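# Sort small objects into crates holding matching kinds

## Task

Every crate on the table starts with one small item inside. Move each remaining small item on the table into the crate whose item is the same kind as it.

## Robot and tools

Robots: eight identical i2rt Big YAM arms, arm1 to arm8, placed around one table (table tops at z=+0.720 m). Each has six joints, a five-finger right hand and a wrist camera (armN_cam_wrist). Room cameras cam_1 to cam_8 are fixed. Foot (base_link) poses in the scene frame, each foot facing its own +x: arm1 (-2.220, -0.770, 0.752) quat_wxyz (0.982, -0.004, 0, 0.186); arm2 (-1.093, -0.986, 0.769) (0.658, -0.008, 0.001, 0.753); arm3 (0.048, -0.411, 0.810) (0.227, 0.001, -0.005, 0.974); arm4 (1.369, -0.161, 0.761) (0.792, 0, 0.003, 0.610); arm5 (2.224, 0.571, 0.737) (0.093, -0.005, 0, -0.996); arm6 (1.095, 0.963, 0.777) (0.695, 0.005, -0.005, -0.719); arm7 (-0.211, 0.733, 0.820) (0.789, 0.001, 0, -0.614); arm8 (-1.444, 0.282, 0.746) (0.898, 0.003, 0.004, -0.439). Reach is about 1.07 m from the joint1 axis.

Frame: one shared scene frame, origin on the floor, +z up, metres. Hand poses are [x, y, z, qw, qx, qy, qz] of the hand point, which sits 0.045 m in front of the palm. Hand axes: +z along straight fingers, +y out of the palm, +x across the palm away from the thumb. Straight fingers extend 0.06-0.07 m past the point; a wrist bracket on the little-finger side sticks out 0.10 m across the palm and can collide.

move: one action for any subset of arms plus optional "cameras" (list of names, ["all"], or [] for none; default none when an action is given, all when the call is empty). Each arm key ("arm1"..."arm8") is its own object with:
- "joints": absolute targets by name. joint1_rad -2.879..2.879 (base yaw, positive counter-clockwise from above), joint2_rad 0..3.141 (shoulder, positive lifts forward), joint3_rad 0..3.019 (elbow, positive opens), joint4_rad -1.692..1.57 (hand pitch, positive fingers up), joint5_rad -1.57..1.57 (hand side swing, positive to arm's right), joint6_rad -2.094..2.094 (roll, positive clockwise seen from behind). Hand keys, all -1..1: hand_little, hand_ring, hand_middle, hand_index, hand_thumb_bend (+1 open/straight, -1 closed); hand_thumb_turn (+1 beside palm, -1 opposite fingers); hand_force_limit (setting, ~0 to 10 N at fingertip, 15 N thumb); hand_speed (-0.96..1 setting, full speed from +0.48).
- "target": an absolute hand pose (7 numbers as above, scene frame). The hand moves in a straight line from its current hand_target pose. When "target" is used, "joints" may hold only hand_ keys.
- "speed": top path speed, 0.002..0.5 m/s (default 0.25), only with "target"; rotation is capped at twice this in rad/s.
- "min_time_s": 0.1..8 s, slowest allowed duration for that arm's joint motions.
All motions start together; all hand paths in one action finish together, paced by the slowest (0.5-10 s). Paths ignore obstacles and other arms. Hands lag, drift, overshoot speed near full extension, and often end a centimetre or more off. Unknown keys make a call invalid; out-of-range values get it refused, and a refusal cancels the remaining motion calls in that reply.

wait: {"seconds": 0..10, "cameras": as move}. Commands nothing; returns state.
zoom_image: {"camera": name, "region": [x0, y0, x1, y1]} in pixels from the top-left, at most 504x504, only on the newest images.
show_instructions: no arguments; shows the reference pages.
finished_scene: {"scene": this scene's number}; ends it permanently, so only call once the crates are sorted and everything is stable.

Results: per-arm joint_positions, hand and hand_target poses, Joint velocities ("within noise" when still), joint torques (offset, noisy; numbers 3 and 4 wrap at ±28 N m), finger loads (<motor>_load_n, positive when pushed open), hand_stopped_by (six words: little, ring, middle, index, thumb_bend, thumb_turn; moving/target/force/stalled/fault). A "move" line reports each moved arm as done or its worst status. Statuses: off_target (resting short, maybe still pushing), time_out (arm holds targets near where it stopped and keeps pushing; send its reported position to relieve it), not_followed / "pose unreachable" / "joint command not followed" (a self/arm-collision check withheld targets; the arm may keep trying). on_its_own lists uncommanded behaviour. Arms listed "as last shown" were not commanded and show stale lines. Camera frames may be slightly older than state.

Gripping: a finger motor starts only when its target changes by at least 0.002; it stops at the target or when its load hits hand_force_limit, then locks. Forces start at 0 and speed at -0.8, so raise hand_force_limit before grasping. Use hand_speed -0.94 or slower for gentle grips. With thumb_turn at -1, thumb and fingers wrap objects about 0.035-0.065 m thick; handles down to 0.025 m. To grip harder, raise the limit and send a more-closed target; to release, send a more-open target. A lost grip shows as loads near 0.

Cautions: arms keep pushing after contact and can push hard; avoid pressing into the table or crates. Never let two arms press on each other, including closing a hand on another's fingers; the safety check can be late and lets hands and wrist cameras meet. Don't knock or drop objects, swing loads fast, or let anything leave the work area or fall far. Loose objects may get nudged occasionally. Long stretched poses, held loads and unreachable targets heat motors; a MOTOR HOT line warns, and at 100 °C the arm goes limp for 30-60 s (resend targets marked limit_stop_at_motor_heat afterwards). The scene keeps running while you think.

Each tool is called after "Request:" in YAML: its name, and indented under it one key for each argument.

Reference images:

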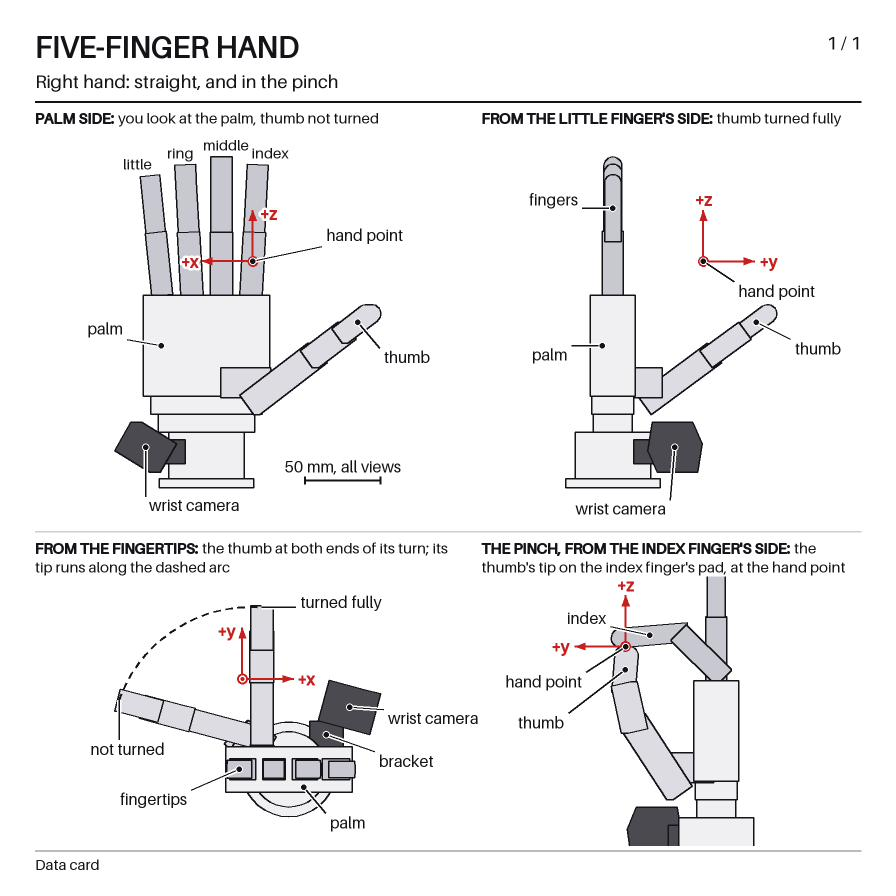

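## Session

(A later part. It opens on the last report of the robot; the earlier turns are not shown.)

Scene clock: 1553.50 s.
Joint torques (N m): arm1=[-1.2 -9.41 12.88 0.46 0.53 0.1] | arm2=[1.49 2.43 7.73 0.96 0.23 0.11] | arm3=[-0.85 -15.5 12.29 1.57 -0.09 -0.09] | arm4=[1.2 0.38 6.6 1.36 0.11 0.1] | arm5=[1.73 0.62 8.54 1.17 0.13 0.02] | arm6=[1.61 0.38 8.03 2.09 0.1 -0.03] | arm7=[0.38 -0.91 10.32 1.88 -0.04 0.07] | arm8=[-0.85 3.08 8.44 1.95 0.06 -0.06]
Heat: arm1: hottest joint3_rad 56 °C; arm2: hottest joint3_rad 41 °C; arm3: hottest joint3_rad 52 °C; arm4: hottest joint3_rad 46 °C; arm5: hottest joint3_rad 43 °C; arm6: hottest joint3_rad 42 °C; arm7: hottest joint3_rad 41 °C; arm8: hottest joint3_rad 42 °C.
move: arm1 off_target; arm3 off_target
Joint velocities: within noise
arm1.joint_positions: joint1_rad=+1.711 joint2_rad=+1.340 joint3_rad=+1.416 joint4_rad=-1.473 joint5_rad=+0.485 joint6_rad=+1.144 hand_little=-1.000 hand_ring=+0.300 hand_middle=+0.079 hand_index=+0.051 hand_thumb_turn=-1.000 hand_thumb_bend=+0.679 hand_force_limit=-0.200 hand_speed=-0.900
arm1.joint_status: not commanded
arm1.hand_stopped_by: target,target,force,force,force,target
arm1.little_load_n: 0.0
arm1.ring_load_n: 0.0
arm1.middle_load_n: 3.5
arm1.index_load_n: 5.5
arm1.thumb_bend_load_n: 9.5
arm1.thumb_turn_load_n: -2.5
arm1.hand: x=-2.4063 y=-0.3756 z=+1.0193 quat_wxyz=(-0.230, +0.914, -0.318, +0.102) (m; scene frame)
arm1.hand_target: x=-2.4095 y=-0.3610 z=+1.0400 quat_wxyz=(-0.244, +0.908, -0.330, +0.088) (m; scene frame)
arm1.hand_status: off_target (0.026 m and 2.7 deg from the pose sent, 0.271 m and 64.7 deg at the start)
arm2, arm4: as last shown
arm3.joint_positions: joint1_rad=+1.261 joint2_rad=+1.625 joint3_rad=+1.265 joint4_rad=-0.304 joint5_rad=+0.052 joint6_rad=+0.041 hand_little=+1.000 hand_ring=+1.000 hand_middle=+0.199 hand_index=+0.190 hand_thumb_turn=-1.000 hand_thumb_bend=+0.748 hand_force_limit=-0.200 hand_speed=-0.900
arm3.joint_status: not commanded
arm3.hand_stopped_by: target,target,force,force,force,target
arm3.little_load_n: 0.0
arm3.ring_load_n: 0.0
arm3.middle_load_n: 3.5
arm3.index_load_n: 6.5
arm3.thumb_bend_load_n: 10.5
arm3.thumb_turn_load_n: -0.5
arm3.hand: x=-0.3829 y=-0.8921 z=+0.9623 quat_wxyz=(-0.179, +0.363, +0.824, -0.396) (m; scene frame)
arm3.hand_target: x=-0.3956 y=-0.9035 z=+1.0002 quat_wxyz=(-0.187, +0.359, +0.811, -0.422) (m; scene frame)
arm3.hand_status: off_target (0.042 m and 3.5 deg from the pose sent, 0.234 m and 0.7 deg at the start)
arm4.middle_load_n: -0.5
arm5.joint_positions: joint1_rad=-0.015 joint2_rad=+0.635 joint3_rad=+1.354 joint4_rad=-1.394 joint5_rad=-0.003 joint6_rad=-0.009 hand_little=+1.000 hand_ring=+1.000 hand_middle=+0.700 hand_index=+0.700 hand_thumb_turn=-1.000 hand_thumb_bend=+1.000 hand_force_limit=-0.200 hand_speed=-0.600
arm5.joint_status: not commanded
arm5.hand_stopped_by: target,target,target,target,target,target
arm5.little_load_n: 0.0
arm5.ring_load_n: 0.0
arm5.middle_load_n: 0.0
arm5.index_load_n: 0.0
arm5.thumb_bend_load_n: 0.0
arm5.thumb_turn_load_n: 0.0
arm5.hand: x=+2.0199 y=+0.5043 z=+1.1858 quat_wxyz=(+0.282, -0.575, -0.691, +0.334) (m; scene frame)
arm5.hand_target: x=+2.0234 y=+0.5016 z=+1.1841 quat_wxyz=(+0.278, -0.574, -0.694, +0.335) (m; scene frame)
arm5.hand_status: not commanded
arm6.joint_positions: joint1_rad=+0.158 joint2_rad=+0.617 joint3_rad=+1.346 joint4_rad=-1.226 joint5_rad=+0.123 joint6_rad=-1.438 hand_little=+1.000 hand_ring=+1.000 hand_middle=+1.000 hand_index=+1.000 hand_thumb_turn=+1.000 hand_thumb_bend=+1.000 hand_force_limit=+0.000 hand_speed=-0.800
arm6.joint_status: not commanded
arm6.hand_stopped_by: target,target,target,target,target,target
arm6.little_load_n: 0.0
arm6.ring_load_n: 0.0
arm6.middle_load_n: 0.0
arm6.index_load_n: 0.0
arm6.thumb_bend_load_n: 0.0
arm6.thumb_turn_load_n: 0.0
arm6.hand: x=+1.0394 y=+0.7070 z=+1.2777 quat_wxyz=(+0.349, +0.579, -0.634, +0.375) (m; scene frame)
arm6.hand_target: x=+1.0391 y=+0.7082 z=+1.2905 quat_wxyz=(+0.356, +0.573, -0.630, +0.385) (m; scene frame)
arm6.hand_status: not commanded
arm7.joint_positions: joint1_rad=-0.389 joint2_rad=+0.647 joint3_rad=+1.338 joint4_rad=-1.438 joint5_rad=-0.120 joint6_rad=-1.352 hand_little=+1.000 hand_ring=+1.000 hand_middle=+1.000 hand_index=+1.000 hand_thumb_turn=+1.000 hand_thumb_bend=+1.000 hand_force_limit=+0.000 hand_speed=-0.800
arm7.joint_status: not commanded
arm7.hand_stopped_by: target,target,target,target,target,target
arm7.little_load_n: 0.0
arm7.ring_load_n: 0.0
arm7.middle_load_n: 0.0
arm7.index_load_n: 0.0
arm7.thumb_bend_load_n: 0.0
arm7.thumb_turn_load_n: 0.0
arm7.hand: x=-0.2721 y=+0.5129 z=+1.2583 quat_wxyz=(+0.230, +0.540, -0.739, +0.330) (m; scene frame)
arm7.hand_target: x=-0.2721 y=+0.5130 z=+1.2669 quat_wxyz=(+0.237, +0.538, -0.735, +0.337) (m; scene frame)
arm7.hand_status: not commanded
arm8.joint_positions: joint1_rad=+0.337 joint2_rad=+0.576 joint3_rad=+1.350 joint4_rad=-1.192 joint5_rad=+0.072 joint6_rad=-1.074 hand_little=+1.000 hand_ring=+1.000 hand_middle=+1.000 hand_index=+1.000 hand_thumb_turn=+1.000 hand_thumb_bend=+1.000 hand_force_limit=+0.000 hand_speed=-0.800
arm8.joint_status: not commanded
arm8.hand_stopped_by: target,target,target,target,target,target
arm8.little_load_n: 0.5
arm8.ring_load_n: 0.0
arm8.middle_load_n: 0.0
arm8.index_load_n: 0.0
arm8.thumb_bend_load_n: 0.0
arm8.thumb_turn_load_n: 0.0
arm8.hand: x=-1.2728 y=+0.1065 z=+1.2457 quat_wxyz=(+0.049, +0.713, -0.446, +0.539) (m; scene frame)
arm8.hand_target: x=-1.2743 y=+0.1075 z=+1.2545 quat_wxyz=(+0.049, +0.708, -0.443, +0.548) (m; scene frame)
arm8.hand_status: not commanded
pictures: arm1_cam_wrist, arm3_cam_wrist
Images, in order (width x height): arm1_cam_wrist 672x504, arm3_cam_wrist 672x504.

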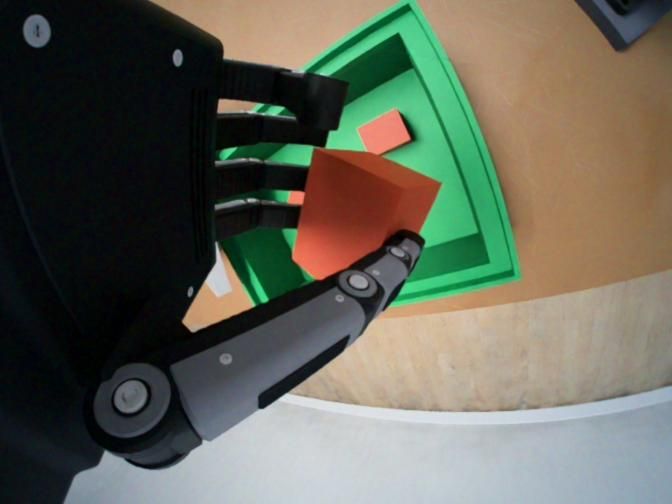

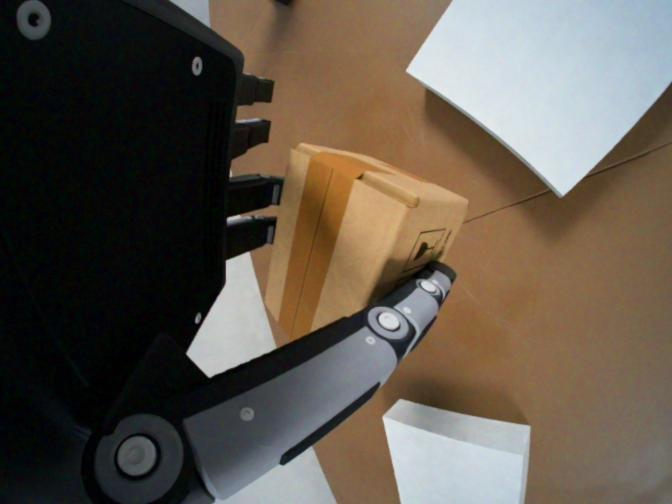

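Request:
move:
  arm1: {"target": [-2.427, -0.398, 0.775, 0.2432, -0.9076, 0.3304, -0.0885]}
  arm3: {"joints": {"joint1_rad": -2.0, "joint2_rad": 0.63, "joint3_rad": 1.35, "joint4_rad": -1.4, "joint5_rad": 0, "joint6_rad": 0, "hand_ring": 0.6}, "min_time_s": 6}
  cameras: ["arm3_cam_wrist", "arm1_cam_wrist"]

Scene clock: 1570.77 s.
Joint torques (N m): arm1=[0.56 -9.05 6.12 1.09 0.48 0.09] | arm2=[1.38 2.49 7.72 0.96 0.23 0.11] | arm3=[-0.97 -0.62 10.91 1.7 -0.12 -0.17] | arm4=[1.14 0.91 6.39 1.09 0.15 0.11] | arm5=[1.9 0.56 8.55 1.17 0.13 0.02] | arm6=[1.55 0.44 8.05 2.07 0.08 -0.04] | arm7=[0.62 -0.91 10.33 2.02 -0.05 0.09] | arm8=[-0.91 3.02 8.44 1.94 0.06 -0.06]
Heat: arm1: hottest joint3_rad 57 °C; arm2: hottest joint3_rad 40 °C; arm3: hottest joint3_rad 58 °C; arm4: hottest joint3_rad 45 °C; arm5: hottest joint3_rad 43 °C; arm6: hottest joint3_rad 42 °C; arm7: hottest joint3_rad 41 °C; arm8: hottest joint3_rad 42 °C.
move: arm1 moving; arm3 done
Joint velocities: within noise
arm1.joint_positions: joint1_rad=+1.777 joint2_rad=+1.459 joint3_rad=+0.884 joint4_rad=-0.812 joint5_rad=+0.503 joint6_rad=+1.242 hand_little=-1.000 hand_ring=+0.300 hand_middle=+0.079 hand_index=+0.051 hand_thumb_turn=-1.000 hand_thumb_bend=+0.679 hand_force_limit=-0.200 hand_speed=-0.900
arm1.joint_status: not commanded
arm1.hand_stopped_by: target,target,force,force,force,target
arm1.little_load_n: 0.0
arm1.ring_load_n: 0.0
arm1.middle_load_n: 3.5
arm1.index_load_n: 5.5
arm1.thumb_bend_load_n: 9.5
arm1.thumb_turn_load_n: -2.0
arm1.hand: x=-2.4250 y=-0.3929 z=+0.7850 quat_wxyz=(-0.247, +0.906, -0.334, +0.084) (m; scene frame)
arm1.hand_target: x=-2.4267 y=-0.3981 z=+0.7753 quat_wxyz=(-0.243, +0.908, -0.330, +0.089) (m; scene frame)
arm1.hand_status: moving (0.011 m and 0.8 deg from the pose sent, 0.246 m and 2.7 deg at the start)
arm2, arm4, arm5, arm6, arm7, arm8: as last shown
arm3.joint_positions: joint1_rad=-1.991 joint2_rad=+0.636 joint3_rad=+1.298 joint4_rad=-1.389 joint5_rad=+0.004 joint6_rad=+0.006 hand_little=+1.000 hand_ring=+0.600 hand_middle=+0.199 hand_index=+0.190 hand_thumb_turn=-1.000 hand_thumb_bend=+0.748 hand_force_limit=-0.200 hand_speed=-0.900
arm3.joint_status: all done
arm3.hand_stopped_by: target,target,force,force,force,target
arm3.little_load_n: 0.0
arm3.ring_load_n: 0.0
arm3.middle_load_n: 3.5
arm3.index_load_n: 6.5
arm3.thumb_bend_load_n: 10.5
arm3.thumb_turn_load_n: -0.5
arm3.hand: x=+0.1969 y=-0.2524 z=+1.2337 quat_wxyz=(-0.375, +0.822, -0.391, +0.173) (m; scene frame)
arm3.hand_target: x=+0.1935 y=-0.2574 z=+1.2569 quat_wxyz=(-0.394, +0.813, -0.388, +0.183) (m; scene frame)
arm3.hand_status: not commanded
arm4.little_load_n: 0.5
arm4.middle_load_n: 0.0
arm6.little_load_n: 0.5
arm7.thumb_bend_load_n: -0.5
arm8.little_load_n: 0.0
arm8.index_load_n: -0.5
pictures: arm1_cam_wrist, arm3_cam_wrist
Images, in order (width x height): arm1_cam_wrist 672x504, arm3_cam_wrist 672x504.

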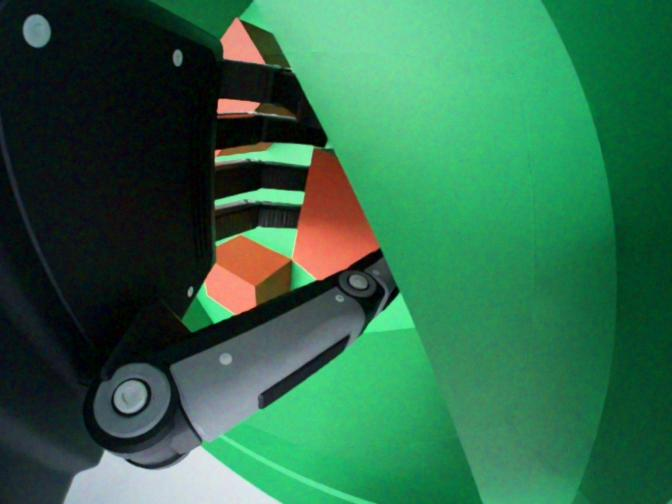

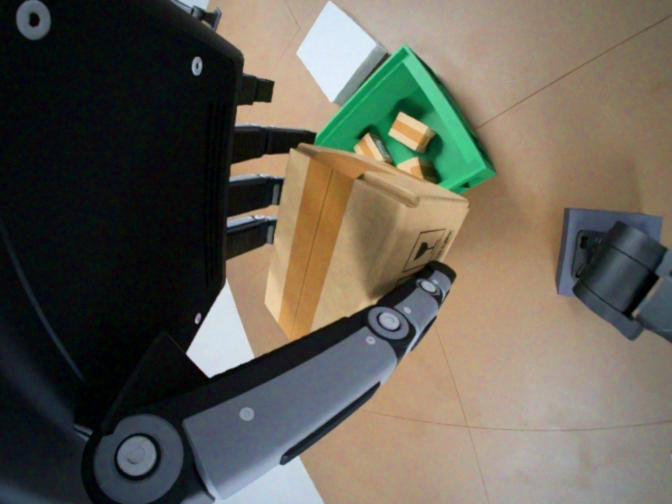

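Request:
move:
  arm1: {"joints": {"hand_speed": -0.7, "hand_index": 0.7, "hand_middle": 0.7, "hand_thumb_bend": 1}}
  arm3: {"target": [0.445, -0.158, 1.0, 0.3827, -0.9239, 0, 0]}
  cameras: ["arm3_cam_wrist", "arm1_cam_wrist"]

Request:
move:
  arm1: {"target": [-2.427, -0.398, 1.0, 0.2432, -0.9076, 0.3304, -0.0885], "speed": 0.2}
  cameras: ["arm1_cam_wrist"]

Scene clock: 1601.03 s.
Joint torques (N m): arm1=[0.44 -9.29 6.12 1.05 0.48 0.08] | arm2=[1.44 2.55 7.72 0.96 0.23 0.11] | arm3=[-0.67 -10.93 11.67 0.32 -0.81 -0.19] | arm4=[1.08 1.03 6.53 1.26 0.16 0.08] | arm5=[1.96 0.5 8.54 1.14 0.12 0.03] | arm6=[1.49 0.32 8.01 2.03 0.1 -0.04] | arm7=[0.73 -1.03 10.26 1.95 -0.06 0.09] | arm8=[-0.85 3.08 8.44 1.95 0.06 -0.06]
Heat: arm1: hottest joint3_rad 53 °C; arm2: hottest joint3_rad 39 °C; arm3: hottest joint3_rad 61 °C; arm4: hottest joint3_rad 44 °C; arm5: hottest joint3_rad 43 °C; arm6: hottest joint3_rad 42 °C; arm7: hottest joint3_rad 41 °C; arm8: hottest joint3_rad 42 °C.
move: arm1 done; arm3 off_target
Joint velocities: within noise
arm1.joint_positions: joint1_rad=+1.777 joint2_rad=+1.459 joint3_rad=+0.884 joint4_rad=-0.811 joint5_rad=+0.503 joint6_rad=+1.242 hand_little=-1.000 hand_ring=+0.300 hand_middle=+0.700 hand_index=+0.700 hand_thumb_turn=-1.000 hand_thumb_bend=+1.000 hand_force_limit=-0.200 hand_speed=-0.700
arm1.joint_status: all done
arm1.hand_stopped_by: target,target,target,target,target,target
arm1.little_load_n: 0.0
arm1.ring_load_n: 0.0
arm1.middle_load_n: 0.0
arm1.index_load_n: 0.0
arm1.thumb_bend_load_n: 0.0
arm1.thumb_turn_load_n: 0.0
arm1.hand: x=-2.4252 y=-0.3927 z=+0.7851 quat_wxyz=(-0.247, +0.906, -0.334, +0.083) (m; scene frame)
arm1.hand_target: x=-2.4268 y=-0.3981 z=+0.7753 quat_wxyz=(-0.243, +0.908, -0.330, +0.088) (m; scene frame)
arm1.hand_status: not commanded
arm2, arm4, arm5, arm6, arm7, arm8: as last shown
arm3.joint_positions: joint1_rad=-2.317 joint2_rad=+1.477 joint3_rad=+1.232 joint4_rad=-1.023 joint5_rad=-0.708 joint6_rad=-1.074 hand_little=+1.000 hand_ring=+0.600 hand_middle=+0.199 hand_index=+0.190 hand_thumb_turn=-1.000 hand_thumb_bend=+0.748 hand_force_limit=-0.200 hand_speed=-0.900
arm3.joint_status: not commanded
arm3.hand_stopped_by: target,target,force,force,force,target
arm3.little_load_n: 0.5
arm3.ring_load_n: 0.0
arm3.middle_load_n: 3.5
arm3.index_load_n: 6.5
arm3.thumb_bend_load_n: 10.5
arm3.thumb_turn_load_n: -0.5
arm3.hand: x=+0.4279 y=-0.1629 z=+0.9826 quat_wxyz=(-0.375, +0.927, -0.007, -0.015) (m; scene frame)
arm3.hand_target: x=+0.4441 y=-0.1584 z=+1.0000 quat_wxyz=(-0.383, +0.924, +0.000, +0.000) (m; scene frame)
arm3.hand_status: off_target (0.025 m and 2.1 deg from the pose sent, 0.354 m and 50.8 deg at the start)
arm4.little_load_n: 0.0
arm6.little_load_n: 0.0
arm7.index_load_n: -0.5
arm7.thumb_bend_load_n: 0.0
arm8.index_load_n: 0.0
arm8.thumb_bend_load_n: 0.5
pictures: arm1_cam_wrist, arm3_cam_wrist
Images, in order (width x height): arm1_cam_wrist 672x504, arm3_cam_wrist 672x504.

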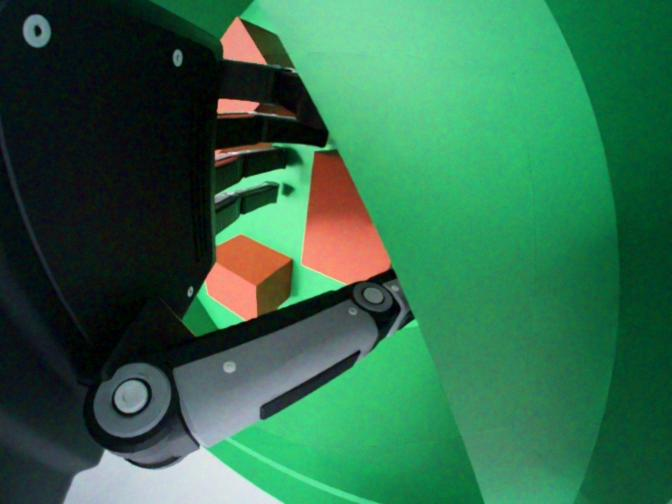

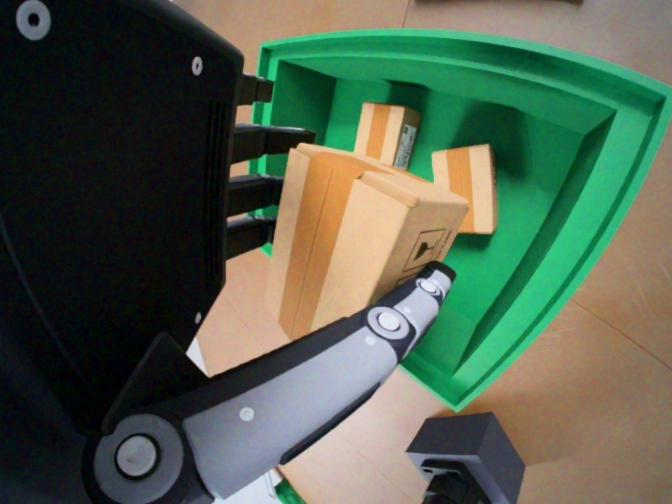

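Scene clock: 1603.00 s.
Joint torques (N m): arm1=[0.5 -8.76 12.34 0.39 0.3 -0.01] | arm2=[1.44 2.55 7.73 0.95 0.23 0.1] | arm3=[-0.73 -10.87 11.66 0.35 -0.81 -0.17] | arm4=[1.49 0.73 6.37 1.37 0.19 0.07] | arm5=[1.9 0.67 8.54 1.17 0.13 0.04] | arm6=[1.49 0.26 8.08 2.06 0.09 -0.03] | arm7=[0.62 -0.91 10.32 1.92 -0.03 0.06] | arm8=[-0.91 3.08 8.44 1.95 0.06 -0.06]
Heat: arm1: hottest joint3_rad 54 °C; arm2: hottest joint3_rad 39 °C; arm3: hottest joint3_rad 61 °C; arm4: hottest joint3_rad 44 °C; arm5: hottest joint3_rad 43 °C; arm6: hottest joint3_rad 42 °C; arm7: hottest joint3_rad 41 °C; arm8: hottest joint3_rad 42 °C.
move: arm1 off_target
Joint velocities: within noise
arm1.joint_positions: joint1_rad=+1.778 joint2_rad=+1.287 joint3_rad=+1.264 joint4_rad=-1.420 joint5_rad=+0.508 joint6_rad=+1.253 hand_little=-1.000 hand_ring=+0.300 hand_middle=+0.700 hand_index=+0.700 hand_thumb_turn=-1.000 hand_thumb_bend=+1.000 hand_force_limit=-0.200 hand_speed=-0.700
arm1.joint_status: not commanded
arm1.hand_stopped_by: target,target,target,target,target,target
arm1.little_load_n: 0.0
arm1.ring_load_n: 0.0
arm1.middle_load_n: 0.0
arm1.index_load_n: 0.0
arm1.thumb_bend_load_n: 0.0
arm1.thumb_turn_load_n: 0.0
arm1.hand: x=-2.4144 y=-0.4071 z=+0.9802 quat_wxyz=(-0.233, +0.908, -0.333, +0.105) (m; scene frame)
arm1.hand_target: x=-2.4265 y=-0.3988 z=+1.0000 quat_wxyz=(-0.243, +0.908, -0.330, +0.088) (m; scene frame)
arm1.hand_status: off_target (0.025 m and 2.3 deg from the pose sent, 0.215 m and 0.9 deg at the start)
arm2, arm3, arm5, arm6, arm7, arm8: as last shown
arm3.joint_positions: joint1_rad=-2.317 joint2_rad=+1.477 joint3_rad=+1.232 joint4_rad=-1.023 joint5_rad=-0.708 joint6_rad=-1.075 hand_little=+1.000 hand_ring=+0.600 hand_middle=+0.199 hand_index=+0.190 hand_thumb_turn=-1.000 hand_thumb_bend=+0.748 hand_force_limit=-0.200 hand_speed=-0.900
arm3.little_load_n: 0.0
arm3.middle_load_n: 4.0
arm3.thumb_bend_load_n: 10.0
arm3.hand: x=+0.4279 y=-0.1630 z=+0.9826 quat_wxyz=(-0.375, +0.927, -0.007, -0.014) (m; scene frame)
arm3.hand_target: x=+0.4441 y=-0.1584 z=+1.0000 quat_wxyz=(-0.383, +0.924, +0.000, +0.001) (m; scene frame)
arm4.joint_positions: joint1_rad=-0.608 joint2_rad=+0.636 joint3_rad=+1.354 joint4_rad=-1.391 joint5_rad=-0.003 joint6_rad=-0.012 hand_little=-1.000 hand_ring=+0.300 hand_middle=+0.700 hand_index=+0.700 hand_thumb_turn=-1.000 hand_thumb_bend=+1.000 hand_force_limit=-0.200 hand_speed=-0.700
arm4.joint_status: not commanded
arm4.hand_stopped_by: target,target,target,target,target,target
arm4.little_load_n: 0.0
arm4.ring_load_n: 0.0
arm4.middle_load_n: 0.0
arm4.index_load_n: 0.0
arm4.thumb_bend_load_n: 0.0
arm4.thumb_turn_load_n: 0.0
arm4.hand: x=+1.5171 y=+0.0043 z=+1.2068 quat_wxyz=(-0.391, +0.821, -0.373, +0.182) (m; scene frame)
arm4.hand_target: x=+1.5131 y=+0.0034 z=+1.2049 quat_wxyz=(-0.389, +0.822, -0.376, +0.178) (m; scene frame)
arm4.hand_status: not commanded
arm7.index_load_n: 0.0
arm8.thumb_bend_load_n: 0.0
pictures: arm1_cam_wrist
Images, in order (width x height): arm1_cam_wrist 672x504.

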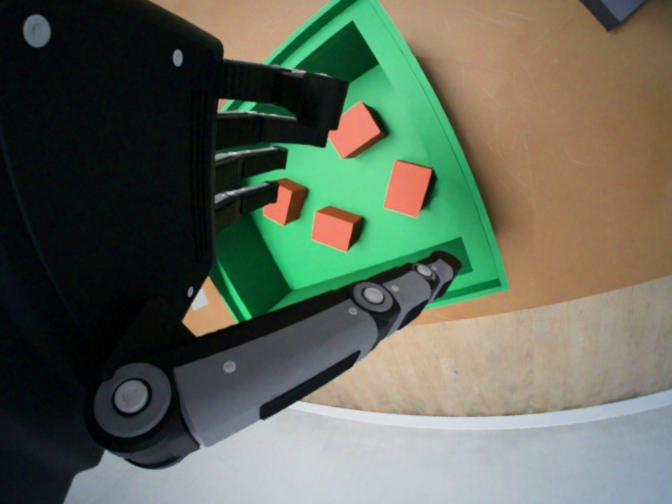

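Request:
move:
  arm1: {"joints": {"joint1_rad": -1.84, "joint2_rad": 0.63, "joint3_rad": 1.35, "joint4_rad": -1.4, "joint5_rad": 0, "joint6_rad": 0, "hand_little": 1, "hand_ring": 1}, "min_time_s": 7}
  arm3: {"target": [0.446, -0.158, 0.822, 0.3827, -0.9239, 0, 0], "speed": 0.12}
  cameras: ["arm3_cam_wrist"]

Scene clock: 1616.97 s.
Joint torques (N m): arm1=[-0.62 0.5 11.41 2.1 -0.19 -0.09] | arm2=[1.44 2.49 7.72 0.95 0.23 0.11] | arm3=[-1.03 -11.99 5.71 1.76 -0.68 -0.15] | arm4=[1.14 0.67 6.31 1.31 0.16 0.16] | arm5=[1.9 0.62 8.57 1.18 0.13 0.04] | arm6=[1.55 0.26 8.06 2.1 0.07 -0.04] | arm7=[0.44 -0.67 10.36 2.03 -0.04 0.05] | arm8=[-0.91 3.08 8.44 1.95 0.06 -0.06]
Heat: arm1: hottest joint3_rad 55 °C; arm2: hottest joint3_rad 39 °C; arm3: hottest joint3_rad 59 °C; arm4: hottest joint3_rad 43 °C; arm5: hottest joint3_rad 43 °C; arm6: hottest joint3_rad 42 °C; arm7: hottest joint3_rad 41 °C; arm8: hottest joint3_rad 42 °C.
move: arm1 done; arm3 moving
Joint velocities: arm1=[-0.23 -0.044 0.027 -0.002 -0.022 -0.154] | arm2=[within noise] | arm3=[within noise] | arm4=[within noise] | arm5=[within noise] | arm6=[within noise] | arm7=[within noise] | arm8=[within noise]
arm1.joint_positions: joint1_rad=-1.813 joint2_rad=+0.642 joint3_rad=+1.299 joint4_rad=-1.413 joint5_rad=+0.006 joint6_rad=+0.027 hand_little=+1.000 hand_ring=+1.000 hand_middle=+0.700 hand_index=+0.700 hand_thumb_turn=-1.000 hand_thumb_bend=+1.000 hand_force_limit=-0.200 hand_speed=-0.700
arm1.joint_status: all done
arm1.hand_stopped_by: target,target,target,target,target,target
arm1.little_load_n: 0.0
arm1.ring_load_n: 0.0
arm1.middle_load_n: 0.0
arm1.index_load_n: 0.0
arm1.thumb_bend_load_n: 0.0
arm1.thumb_turn_load_n: 0.0
arm1.hand: x=-2.1613 y=-0.9771 z=+1.1714 quat_wxyz=(-0.029, +0.047, -0.915, +0.399) (m; scene frame)
arm1.hand_target: x=-2.1678 y=-0.9759 z=+1.1986 quat_wxyz=(-0.023, +0.047, -0.899, +0.434) (m; scene frame)
arm1.hand_status: not commanded
arm2.joint_positions: joint1_rad=-0.008 joint2_rad=+0.630 joint3_rad=+1.352 joint4_rad=-1.391 joint5_rad=-0.003 joint6_rad=-0.011 hand_little=+1.000 hand_ring=+1.000 hand_middle=+0.700 hand_index=+0.700 hand_thumb_turn=-1.000 hand_thumb_bend=+1.000 hand_force_limit=-0.200 hand_speed=-0.600
arm2.joint_status: not commanded
arm2.hand_stopped_by: target,target,target,target,target,target
arm2.little_load_n: 0.0
arm2.ring_load_n: -0.5
arm2.middle_load_n: 0.0
arm2.index_load_n: 0.0
arm2.thumb_bend_load_n: 0.0
arm2.thumb_turn_load_n: 0.0
arm2.hand: x=-1.1545 y=-0.7712 z=+1.2130 quat_wxyz=(-0.429, +0.901, +0.065, -0.022) (m; scene frame)
arm2.hand_target: x=-1.1561 y=-0.7734 z=+1.2111 quat_wxyz=(-0.424, +0.903, +0.063, -0.025) (m; scene frame)
arm2.hand_status: not commanded
arm3.joint_positions: joint1_rad=-2.317 joint2_rad=+1.681 joint3_rad=+1.027 joint4_rad=-0.584 joint5_rad=-0.712 joint6_rad=-1.082 hand_little=+1.000 hand_ring=+0.600 hand_middle=+0.199 hand_index=+0.190 hand_thumb_turn=-1.000 hand_thumb_bend=+0.748 hand_force_limit=-0.200 hand_speed=-0.900
arm3.joint_status: not commanded
arm3.hand_stopped_by: target,target,force,force,force,target
arm3.little_load_n: 0.0
arm3.ring_load_n: 0.0
arm3.middle_load_n: 4.0
arm3.index_load_n: 6.5
arm3.thumb_bend_load_n: 10.5
arm3.thumb_turn_load_n: -1.0
arm3.hand: x=+0.4439 y=-0.1547 z=+0.8295 quat_wxyz=(-0.382, +0.924, +0.002, -0.001) (m; scene frame)
arm3.hand_target: x=+0.4458 y=-0.1580 z=+0.8220 quat_wxyz=(-0.383, +0.924, +0.000, +0.000) (m; scene frame)
arm3.hand_status: moving (0.008 m and 0.3 deg from the pose sent, 0.162 m and 2.1 deg at the start)
arm4, arm5, arm6, arm7, arm8: as last shown
arm4.little_load_n: 0.5
arm5.ring_load_n: -0.5
pictures: arm3_cam_wrist
Images, in order (width x height): arm3_cam_wrist 672x504.

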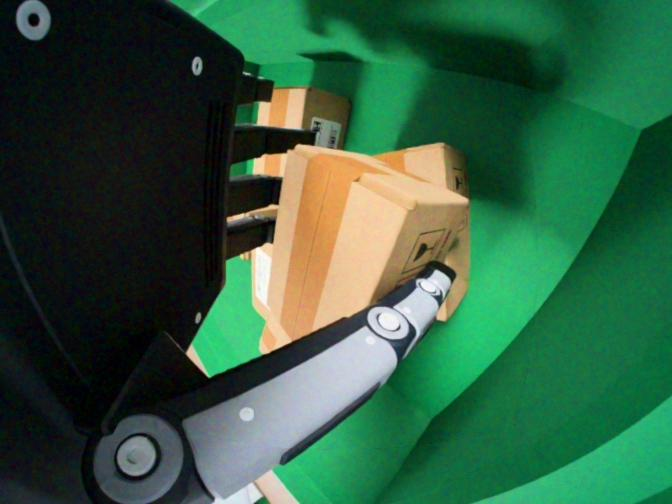

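Request:
move:
  arm1: {"target": [-2.20, -1.355, 0.96, -0.0828, 0.2000, 0.9020, -0.3736]}
  arm3: {"target": [0.446, -0.160, 0.806, 0.3827, -0.9239, 0, 0], "speed": 0.1}
  cameras: ["arm3_cam_wrist", "arm1_cam_wrist"]

Scene clock: 1623.87 s.
Joint torques (N m): arm1=[-1.44 -11.4 13.2 1.78 0.39 0.1] | arm2=[1.38 2.49 7.71 0.95 0.23 0.11] | arm3=[-1.03 -10.34 4.96 2 -0.31 -0.22] | arm4=[1.08 1.26 6.41 1.09 0.15 0.11] | arm5=[1.79 0.62 8.54 1.17 0.13 0.03] | arm6=[1.49 0.26 8.06 2.07 0.08 -0.03] | arm7=[0.26 -1.03 10.3 2.03 -0.04 0.05] | arm8=[-0.91 3.08 8.44 1.96 0.06 -0.06]
Heat: arm1: hottest joint3_rad 55 °C; arm2: hottest joint3_rad 39 °C; arm3: hottest joint3_rad 57 °C; arm4: hottest joint3_rad 43 °C; arm5: hottest joint3_rad 43 °C; arm6: hottest joint3_rad 42 °C; arm7: hottest joint3_rad 41 °C; arm8: hottest joint3_rad 42 °C.
move: arm1 off_target; arm3 off_target
Joint velocities: within noise
arm1.joint_positions: joint1_rad=-1.868 joint2_rad=+1.485 joint3_rad=+1.259 joint4_rad=-0.677 joint5_rad=+0.346 joint6_rad=+0.362 hand_little=+1.000 hand_ring=+1.000 hand_middle=+0.700 hand_index=+0.700 hand_thumb_turn=-1.000 hand_thumb_bend=+1.000 hand_force_limit=-0.200 hand_speed=-0.700
arm1.joint_status: not commanded
arm1.hand_stopped_by: target,target,target,target,target,target
arm1.little_load_n: 0.0
arm1.ring_load_n: 0.0
arm1.middle_load_n: 0.0
arm1.index_load_n: 0.0
arm1.thumb_bend_load_n: 0.0
arm1.thumb_turn_load_n: 0.0
arm1.hand: x=-2.1953 y=-1.3316 z=+0.9413 quat_wxyz=(+0.087, -0.188, -0.912, +0.354) (m; scene frame)
arm1.hand_target: x=-2.2002 y=-1.3535 z=+0.9604 quat_wxyz=(+0.083, -0.200, -0.902, +0.374) (m; scene frame)
arm1.hand_status: off_target (0.030 m and 2.9 deg from the pose sent, 0.435 m and 31.4 deg at the start)
arm2, arm4, arm5, arm6, arm7, arm8: as last shown
arm2.ring_load_n: 0.0
arm3.joint_positions: joint1_rad=-2.321 joint2_rad=+1.684 joint3_rad=+1.020 joint4_rad=-0.550 joint5_rad=-0.723 joint6_rad=-1.082 hand_little=+1.000 hand_ring=+0.600 hand_middle=+0.199 hand_index=+0.190 hand_thumb_turn=-1.000 hand_thumb_bend=+0.748 hand_force_limit=-0.200 hand_speed=-0.900
arm3.joint_status: not commanded
arm3.hand_stopped_by: target,target,force,force,force,target
arm3.little_load_n: 0.5
arm3.ring_load_n: 0.5
arm3.middle_load_n: 3.5
arm3.index_load_n: 5.5
arm3.thumb_bend_load_n: 11.0
arm3.thumb_turn_load_n: -0.5
arm3.hand: x=+0.4483 y=-0.1534 z=+0.8276 quat_wxyz=(-0.390, +0.921, +0.005, +0.008) (m; scene frame)
arm3.hand_target: x=+0.4452 y=-0.1603 z=+0.8068 quat_wxyz=(-0.383, +0.924, +0.000, +0.000) (m; scene frame)
arm3.hand_status: off_target (0.023 m and 1.4 deg from the pose sent, 0.024 m and 0.3 deg at the start)
arm4.little_load_n: 0.0
arm4.middle_load_n: -0.5
arm4.thumb_turn_load_n: 0.5
arm5.ring_load_n: 0.0
pictures: arm1_cam_wrist, arm3_cam_wrist
Images, in order (width x height): arm1_cam_wrist 672x504, arm3_cam_wrist 672x504.

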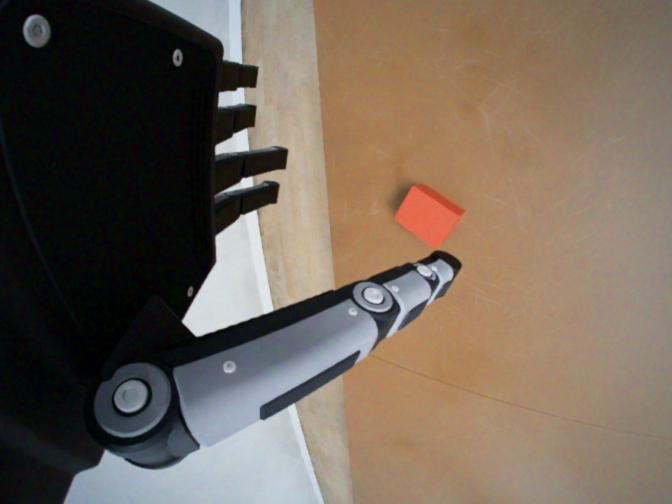

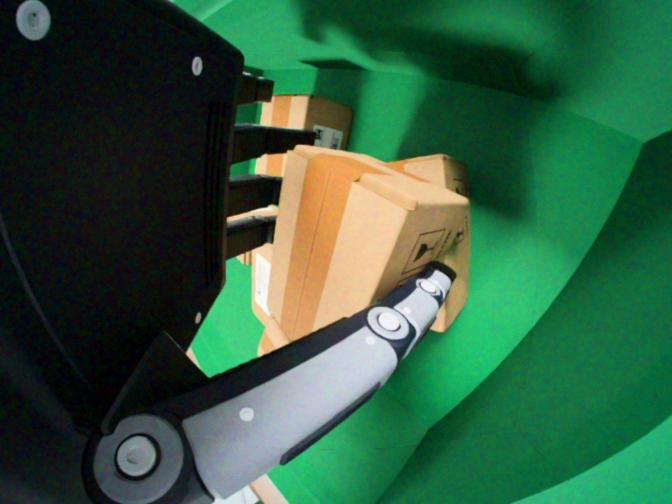

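Request:
move:
  arm1: {"target": [-2.191, -1.349, 0.757, -0.1023, 0.2470, 0.8903, -0.3688]}
  arm3: {"joints": {"hand_speed": -0.8, "hand_index": 0.7, "hand_middle": 0.7, "hand_thumb_bend": 1}}
  cameras: ["arm3_cam_wrist", "arm1_cam_wrist"]

Scene clock: 1633.70 s.
Joint torques (N m): arm1=[0.44 -13.22 6.72 1.88 0.44 0.08] | arm2=[1.44 2.49 7.72 0.94 0.23 0.11] | arm3=[-0.62 -11.75 5.33 1.72 -0.47 -0.2] | arm4=[1.03 0.73 6.38 1.26 0.16 0.13] | arm5=[2.02 0.62 8.58 1.18 0.13 0.04] | arm6=[1.44 0.32 8.03 2.07 0.1 -0.04] | arm7=[0.38 -0.56 10.26 1.96 -0.09 0.09] | arm8=[-0.91 3.08 8.44 1.95 0.06 -0.06]
Heat: arm1: hottest joint3_rad 56 °C; arm2: hottest joint3_rad 39 °C; arm3: hottest joint3_rad 55 °C; arm4: hottest joint3_rad 43 °C; arm5: hottest joint3_rad 43 °C; arm6: hottest joint3_rad 42 °C; arm7: hottest joint3_rad 42 °C; arm8: hottest joint3_rad 42 °C.
move: arm1 off_target; arm3 done
Joint velocities: within noise
arm1.joint_positions: joint1_rad=-1.849 joint2_rad=+1.723 joint3_rad=+1.026 joint4_rad=-0.196 joint5_rad=+0.439 joint6_rad=+0.482 hand_little=+1.000 hand_ring=+1.000 hand_middle=+0.700 hand_index=+0.700 hand_thumb_turn=-1.000 hand_thumb_bend=+1.000 hand_force_limit=-0.200 hand_speed=-0.700
arm1.joint_status: not commanded
arm1.hand_stopped_by: target,target,target,target,target,target
arm1.little_load_n: 0.0
arm1.ring_load_n: 0.0
arm1.middle_load_n: 0.0
arm1.index_load_n: 0.0
arm1.thumb_bend_load_n: 0.0
arm1.thumb_turn_load_n: 0.0
arm1.hand: x=-2.1965 y=-1.3508 z=+0.7688 quat_wxyz=(+0.102, -0.248, -0.888, +0.373) (m; scene frame)
arm1.hand_target: x=-2.1912 y=-1.3487 z=+0.7572 quat_wxyz=(+0.102, -0.247, -0.890, +0.369) (m; scene frame)
arm1.hand_status: off_target (0.013 m and 0.6 deg from the pose sent, 0.185 m and 7.6 deg at the start)
arm2, arm4, arm5, arm6, arm7, arm8: as last shown
arm3.joint_positions: joint1_rad=-2.327 joint2_rad=+1.702 joint3_rad=+1.013 joint4_rad=-0.545 joint5_rad=-0.719 joint6_rad=-1.084 hand_little=+1.000 hand_ring=+0.600 hand_middle=+0.700 hand_index=+0.700 hand_thumb_turn=-1.000 hand_thumb_bend=+1.000 hand_force_limit=-0.200 hand_speed=-0.800
arm3.joint_status: all done
arm3.hand_stopped_by: target,target,target,target,target,target
arm3.little_load_n: 0.0
arm3.ring_load_n: 0.5
arm3.middle_load_n: 0.0
arm3.index_load_n: 0.0
arm3.thumb_bend_load_n: 0.0
arm3.thumb_turn_load_n: 0.0
arm3.hand: x=+0.4464 y=-0.1574 z=+0.8173 quat_wxyz=(-0.386, +0.923, +0.000, +0.002) (m; scene frame)
arm3.hand_target: x=+0.4451 y=-0.1604 z=+0.8068 quat_wxyz=(-0.383, +0.924, +0.000, +0.000) (m; scene frame)
arm3.hand_status: not commanded
arm4.middle_load_n: 0.0
arm4.thumb_turn_load_n: 0.0
arm5.middle_load_n: -0.5
pictures: arm1_cam_wrist, arm3_cam_wrist
Images, in order (width x height): arm1_cam_wrist 672x504, arm3_cam_wrist 672x504.

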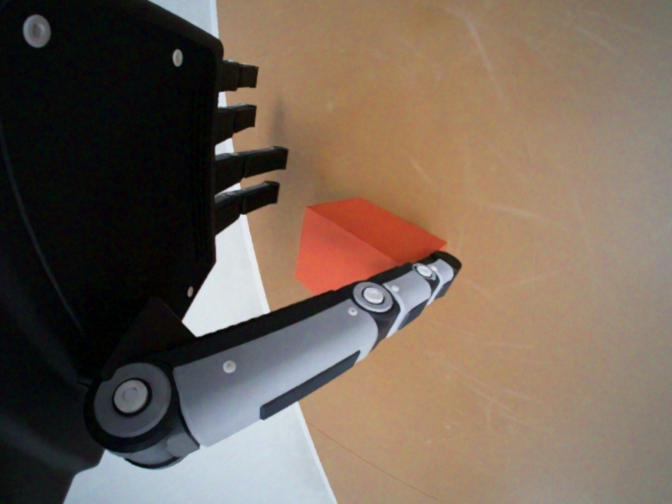

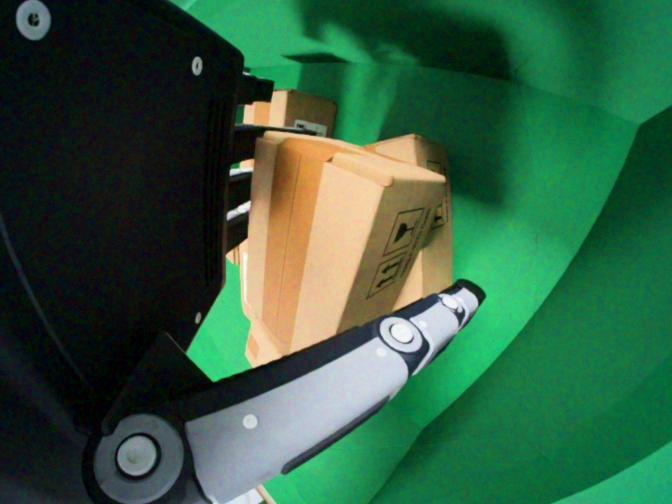

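Request:
move:
  arm1: {"target": [-2.173, -1.342, 0.756, -0.0926, 0.2236, 0.8965, -0.3713], "speed": 0.05}
  arm3: {"target": [0.438, -0.165, 1.02, 0.3827, -0.9239, 0, 0], "speed": 0.15}
  cameras: ["arm3_cam_wrist", "arm1_cam_wrist"]

Scene clock: 1652.90 s.
Joint torques (N m): arm1=[0.56 -13.92 5.97 1.89 0.15 -0.08] | arm2=[1.44 2.49 7.75 0.95 0.23 0.11] | arm3=[-0.56 -11.58 11.28 0.39 -0.48 -0.18] | arm4=[1.61 0.79 6.46 1.2 0.17 0.12] | arm5=[1.85 0.62 8.54 1.18 0.13 0.03] | arm6=[1.55 0.21 8.08 2.1 0.09 -0.03] | arm7=[0.62 -1.08 10.25 2.02 -0.06 0.04] | arm8=[-0.91 3.08 8.44 1.95 0.06 -0.06]
Heat: arm1: hottest joint3_rad 54 °C; arm2: hottest joint3_rad 38 °C; arm3: hottest joint3_rad 53 °C; arm4: hottest joint3_rad 43 °C; arm5: hottest joint3_rad 42 °C; arm6: hottest joint3_rad 42 °C; arm7: hottest joint3_rad 42 °C; arm8: hottest joint3_rad 42 °C.
move: arm1 off_target; arm3 off_target
Joint velocities: within noise
arm1.joint_positions: joint1_rad=-1.822 joint2_rad=+1.723 joint3_rad=+1.014 joint4_rad=-0.177 joint5_rad=+0.430 joint6_rad=+0.479 hand_little=+1.000 hand_ring=+1.000 hand_middle=+0.700 hand_index=+0.700 hand_thumb_turn=-1.000 hand_thumb_bend=+1.000 hand_force_limit=-0.200 hand_speed=-0.700
arm1.joint_status: not commanded
arm1.hand_stopped_by: target,target,target,target,target,target
arm1.little_load_n: 0.0
arm1.ring_load_n: 0.0
arm1.middle_load_n: 0.0
arm1.index_load_n: 0.0
arm1.thumb_bend_load_n: 0.0
arm1.thumb_turn_load_n: 0.0
arm1.hand: x=-2.1793 y=-1.3483 z=+0.7659 quat_wxyz=(+0.093, -0.234, -0.892, +0.376) (m; scene frame)
arm1.hand_target: x=-2.1731 y=-1.3420 z=+0.7562 quat_wxyz=(+0.093, -0.224, -0.896, +0.371) (m; scene frame)
arm1.hand_status: off_target (0.013 m and 1.4 deg from the pose sent, 0.028 m and 3.1 deg at the start)
arm2, arm4, arm5, arm6, arm7, arm8: as last shown
arm3.joint_positions: joint1_rad=-2.327 joint2_rad=+1.459 joint3_rad=+1.260 joint4_rad=-1.082 joint5_rad=-0.718 joint6_rad=-1.084 hand_little=+1.000 hand_ring=+0.600 hand_middle=+0.700 hand_index=+0.700 hand_thumb_turn=-1.000 hand_thumb_bend=+1.000 hand_force_limit=-0.200 hand_speed=-0.800
arm3.joint_status: not commanded
arm3.hand_stopped_by: target,target,target,target,target,target
arm3.little_load_n: -0.5
arm3.ring_load_n: 0.0
arm3.middle_load_n: 0.0
arm3.index_load_n: 0.0
arm3.thumb_bend_load_n: 0.0
arm3.thumb_turn_load_n: 0.0
arm3.hand: x=+0.4239 y=-0.1678 z=+1.0007 quat_wxyz=(-0.378, +0.926, -0.009, -0.019) (m; scene frame)
arm3.hand_target: x=+0.4372 y=-0.1654 z=+1.0200 quat_wxyz=(-0.383, +0.924, +0.000, +0.000) (m; scene frame)
arm3.hand_status: off_target (0.024 m and 2.4 deg from the pose sent, 0.203 m and 0.4 deg at the start)
arm5.middle_load_n: 0.0
arm8.thumb_turn_load_n: 0.5
pictures: arm1_cam_wrist, arm3_cam_wrist
Images, in order (width x height): arm1_cam_wrist 672x504, arm3_cam_wrist 672x504.

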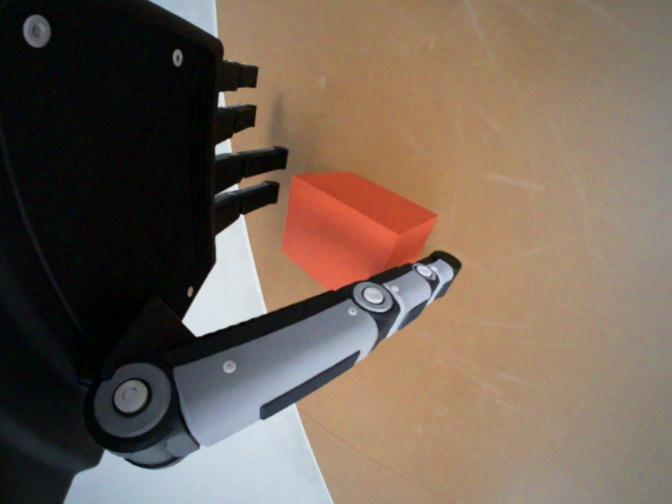

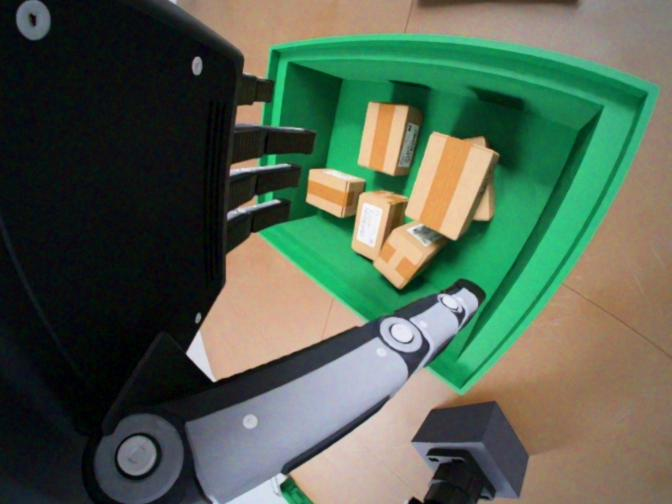

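Request:
move:
  arm1: {"joints": {"hand_speed": -0.9, "hand_force_limit": -0.2, "hand_index": -0.3, "hand_middle": -0.3, "hand_thumb_bend": 0}}
  arm3: {"joints": {"joint1_rad": -0.5, "joint2_rad": 0.63, "joint3_rad": 1.35, "joint4_rad": -1.4, "joint5_rad": 0, "joint6_rad": 0}, "min_time_s": 6}
  cameras: ["arm1_cam_wrist"]

Request:
move:
  arm1: {"target": [-2.18, -1.335, 0.98, -0.0926, 0.2236, 0.8965, -0.3713]}
  cameras: ["arm1_cam_wrist"]

Scene clock: 1663.77 s.
Joint torques (N m): arm1=[0.62 -13.98 5.97 1.85 0.15 -0.08] | arm2=[1.44 2.49 7.73 0.95 0.23 0.11] | arm3=[0.32 -0.5 10.4 1.37 0.15 0] | arm4=[1.14 0.62 6.38 1.18 0.14 0.07] | arm5=[1.85 0.38 8.54 1.16 0.14 0.03] | arm6=[1.44 0.38 8.05 2.07 0.09 -0.03] | arm7=[0.44 -0.91 10.45 2.07 -0.06 0.05] | arm8=[-0.91 3.08 8.44 1.95 0.06 -0.06]
Heat: arm1: hottest joint3_rad 53 °C; arm2: hottest joint3_rad 38 °C; arm3: hottest joint3_rad 56 °C; arm4: hottest joint3_rad 43 °C; arm5: hottest joint3_rad 42 °C; arm6: hottest joint3_rad 42 °C; arm7: hottest joint3_rad 42 °C; arm8: hottest joint3_rad 42 °C.
move: arm1 off_target; arm3 done
Joint velocities: within noise
arm1.joint_positions: joint1_rad=-1.822 joint2_rad=+1.723 joint3_rad=+1.014 joint4_rad=-0.177 joint5_rad=+0.429 joint6_rad=+0.478 hand_little=+1.000 hand_ring=+1.000 hand_middle=+0.218 hand_index=+0.200 hand_thumb_turn=-1.000 hand_thumb_bend=+0.755 hand_force_limit=-0.200 hand_speed=-0.900
arm1.joint_status: hand_middle off_target (ended at +0.218, target -0.300); hand_index off_target (ended at +0.200, target -0.300); hand_thumb_bend off_target (ended at +0.755, target +0.000); the others done
arm1.hand_stopped_by: target,target,force,force,force,target
arm1.little_load_n: -0.5
arm1.ring_load_n: 0.0
arm1.middle_load_n: 3.5
arm1.index_load_n: 4.0
arm1.thumb_bend_load_n: 8.5
arm1.thumb_turn_load_n: -0.5
arm1.hand: x=-2.1793 y=-1.3483 z=+0.7658 quat_wxyz=(+0.093, -0.233, -0.892, +0.376) (m; scene frame)
arm1.hand_target: x=-2.1731 y=-1.3420 z=+0.7562 quat_wxyz=(+0.093, -0.224, -0.896, +0.371) (m; scene frame)
arm1.hand_status: not commanded
arm2, arm4: as last shown
arm3.joint_positions: joint1_rad=-0.509 joint2_rad=+0.636 joint3_rad=+1.304 joint4_rad=-1.386 joint5_rad=-0.003 joint6_rad=-0.009 hand_little=+1.000 hand_ring=+0.600 hand_middle=+0.700 hand_index=+0.700 hand_thumb_turn=-1.000 hand_thumb_bend=+1.000 hand_force_limit=-0.200 hand_speed=-0.800
arm3.joint_status: all done
arm3.hand_stopped_by: target,target,target,target,target,target
arm3.little_load_n: 0.0
arm3.ring_load_n: 0.0
arm3.middle_load_n: 0.0
arm3.index_load_n: 0.0
arm3.thumb_bend_load_n: 0.0
arm3.thumb_turn_load_n: -0.5
arm3.hand: x=-0.1026 y=-0.2526 z=+1.2365 quat_wxyz=(-0.400, +0.866, +0.277, -0.121) (m; scene frame)
arm3.hand_target: x=-0.1008 y=-0.2588 z=+1.2566 quat_wxyz=(-0.415, +0.858, +0.274, -0.128) (m; scene frame)
arm3.hand_status: not commanded
arm5.joint_positions: joint1_rad=-0.015 joint2_rad=+0.635 joint3_rad=+1.354 joint4_rad=-1.394 joint5_rad=-0.003 joint6_rad=-0.009 hand_little=+1.000 hand_ring=+1.000 hand_middle=+0.700 hand_index=+0.700 hand_thumb_turn=-1.000 hand_thumb_bend=+1.000 hand_force_limit=-0.200 hand_speed=-0.600
arm5.joint_status: not commanded
arm5.hand_stopped_by: target,target,target,target,target,target
arm5.little_load_n: 0.0
arm5.ring_load_n: 0.0
arm5.middle_load_n: 0.0
arm5.index_load_n: 0.0
arm5.thumb_bend_load_n: 0.0
arm5.thumb_turn_load_n: 0.0
arm5.hand: x=+2.0199 y=+0.5043 z=+1.1858 quat_wxyz=(+0.282, -0.575, -0.691, +0.334) (m; scene frame)
arm5.hand_target: x=+2.0234 y=+0.5016 z=+1.1841 quat_wxyz=(+0.278, -0.574, -0.694, +0.335) (m; scene frame)
arm5.hand_status: not commanded
arm6.joint_positions: joint1_rad=+0.158 joint2_rad=+0.617 joint3_rad=+1.346 joint4_rad=-1.226 joint5_rad=+0.123 joint6_rad=-1.438 hand_little=+1.000 hand_ring=+1.000 hand_middle=+1.000 hand_index=+1.000 hand_thumb_turn=+1.000 hand_thumb_bend=+1.000 hand_force_limit=+0.000 hand_speed=-0.800
arm6.joint_status: not commanded
arm6.hand_stopped_by: target,target,target,target,target,target
arm6.little_load_n: 0.0
arm6.ring_load_n: 0.0
arm6.middle_load_n: 0.0
arm6.index_load_n: 0.0
arm6.thumb_bend_load_n: 0.0
arm6.thumb_turn_load_n: 0.0
arm6.hand: x=+1.0394 y=+0.7070 z=+1.2777 quat_wxyz=(+0.349, +0.579, -0.634, +0.375) (m; scene frame)
arm6.hand_target: x=+1.0391 y=+0.7082 z=+1.2905 quat_wxyz=(+0.356, +0.573, -0.630, +0.385) (m; scene frame)
arm6.hand_status: not commanded
arm7.joint_positions: joint1_rad=-0.389 joint2_rad=+0.647 joint3_rad=+1.338 joint4_rad=-1.438 joint5_rad=-0.120 joint6_rad=-1.352 hand_little=+1.000 hand_ring=+1.000 hand_middle=+1.000 hand_index=+1.000 hand_thumb_turn=+1.000 hand_thumb_bend=+1.000 hand_force_limit=+0.000 hand_speed=-0.800
arm7.joint_status: not commanded
arm7.hand_stopped_by: target,target,target,target,target,target
arm7.little_load_n: 0.0
arm7.ring_load_n: 0.0
arm7.middle_load_n: 0.0
arm7.index_load_n: 0.0
arm7.thumb_bend_load_n: 0.0
arm7.thumb_turn_load_n: 0.0
arm7.hand: x=-0.2721 y=+0.5129 z=+1.2583 quat_wxyz=(+0.230, +0.540, -0.739, +0.330) (m; scene frame)
arm7.hand_target: x=-0.2721 y=+0.5130 z=+1.2669 quat_wxyz=(+0.237, +0.538, -0.735, +0.337) (m; scene frame)
arm7.hand_status: not commanded
arm8.joint_positions: joint1_rad=+0.337 joint2_rad=+0.576 joint3_rad=+1.350 joint4_rad=-1.192 joint5_rad=+0.072 joint6_rad=-1.074 hand_little=+1.000 hand_ring=+1.000 hand_middle=+1.000 hand_index=+1.000 hand_thumb_turn=+1.000 hand_thumb_bend=+1.000 hand_force_limit=+0.000 hand_speed=-0.800
arm8.joint_status: not commanded
arm8.hand_stopped_by: target,target,target,target,target,target
arm8.little_load_n: 0.0
arm8.ring_load_n: 0.0
arm8.middle_load_n: 0.0
arm8.index_load_n: 0.0
arm8.thumb_bend_load_n: 0.0
arm8.thumb_turn_load_n: 0.0
arm8.hand: x=-1.2728 y=+0.1065 z=+1.2457 quat_wxyz=(+0.049, +0.713, -0.446, +0.539) (m; scene frame)
arm8.hand_target: x=-1.2743 y=+0.1075 z=+1.2545 quat_wxyz=(+0.049, +0.708, -0.443, +0.548) (m; scene frame)
arm8.hand_status: not commanded
pictures: arm1_cam_wrist
Images, in order (width x height): arm1_cam_wrist 672x504.

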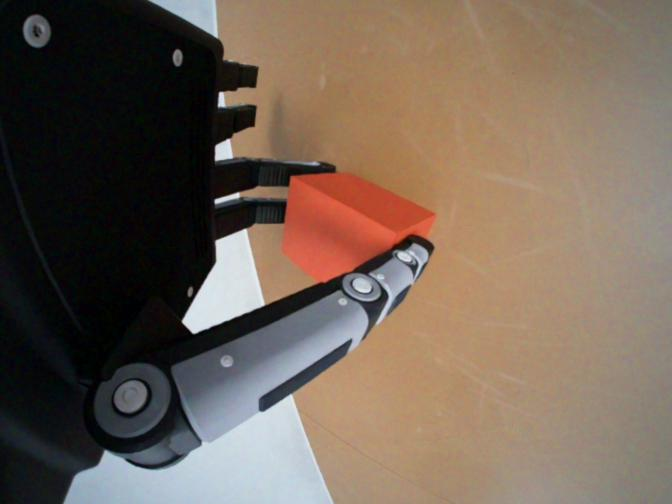

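Scene clock: 1665.53 s.
Joint torques (N m): arm1=[-0.56 -12.04 13.49 1.16 0.18 -0.05] | arm2=[1.44 2.49 7.72 0.94 0.22 0.11] | arm3=[0.32 -0.5 10.4 1.37 0.16 0.01] | arm4=[0.73 1.08 6.39 1.25 0.17 0.12] | arm5=[1.73 0.67 8.57 1.17 0.13 0.03] | arm6=[1.38 0.21 8.06 2.1 0.08 -0.03] | arm7=[0.5 -1.03 10.28 1.85 -0.04 0.07] | arm8=[-0.91 3.08 8.44 1.95 0.06 -0.06]
Heat: arm1: hottest joint3_rad 53 °C; arm2: hottest joint3_rad 38 °C; arm3: hottest joint3_rad 56 °C; arm4: hottest joint3_rad 43 °C; arm5: hottest joint3_rad 42 °C; arm6: hottest joint3_rad 42 °C; arm7: hottest joint3_rad 42 °C; arm8: hottest joint3_rad 42 °C.
move: arm1 off_target
Joint velocities: within noise
arm1.joint_positions: joint1_rad=-1.822 joint2_rad=+1.453 joint3_rad=+1.260 joint4_rad=-0.747 joint5_rad=+0.422 joint6_rad=+0.464 hand_little=+1.000 hand_ring=+1.000 hand_middle=+0.218 hand_index=+0.200 hand_thumb_turn=-1.000 hand_thumb_bend=+0.755 hand_force_limit=-0.200 hand_speed=-0.900
arm1.joint_status: not commanded
arm1.hand_stopped_by: target,target,force,force,force,target
arm1.little_load_n: 0.0
arm1.ring_load_n: 0.0
arm1.middle_load_n: 3.5
arm1.index_load_n: 4.0
arm1.thumb_bend_load_n: 8.5
arm1.thumb_turn_load_n: -0.5
arm1.hand: x=-2.1822 y=-1.3168 z=+0.9538 quat_wxyz=(+0.101, -0.222, -0.904, +0.352) (m; scene frame)
arm1.hand_target: x=-2.1801 y=-1.3336 z=+0.9801 quat_wxyz=(+0.092, -0.224, -0.896, +0.372) (m; scene frame)
arm1.hand_status: off_target (0.032 m and 2.5 deg from the pose sent, 0.215 m and 1.3 deg at the start)
arm2, arm3, arm4, arm5, arm6, arm7, arm8: as last shown
arm3.thumb_turn_load_n: 0.0
arm3.hand: x=-0.1026 y=-0.2525 z=+1.2365 quat_wxyz=(-0.400, +0.866, +0.276, -0.121) (m; scene frame)
arm4.thumb_bend_load_n: -0.5
arm5.ring_load_n: -0.5
arm7.little_load_n: -0.5
pictures: arm1_cam_wrist
Images, in order (width x height): arm1_cam_wrist 672x504.

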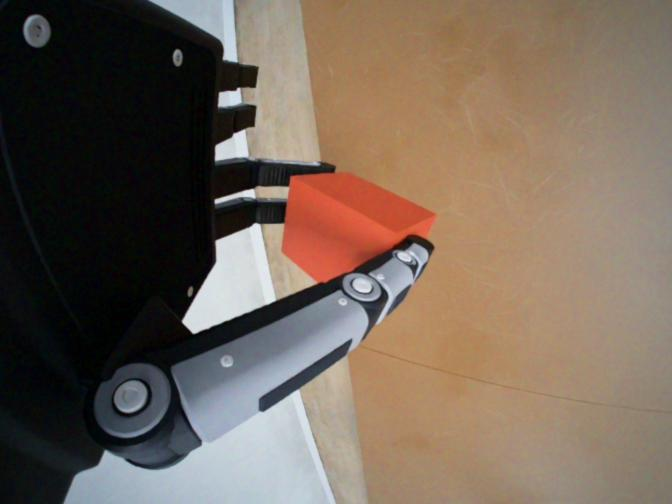

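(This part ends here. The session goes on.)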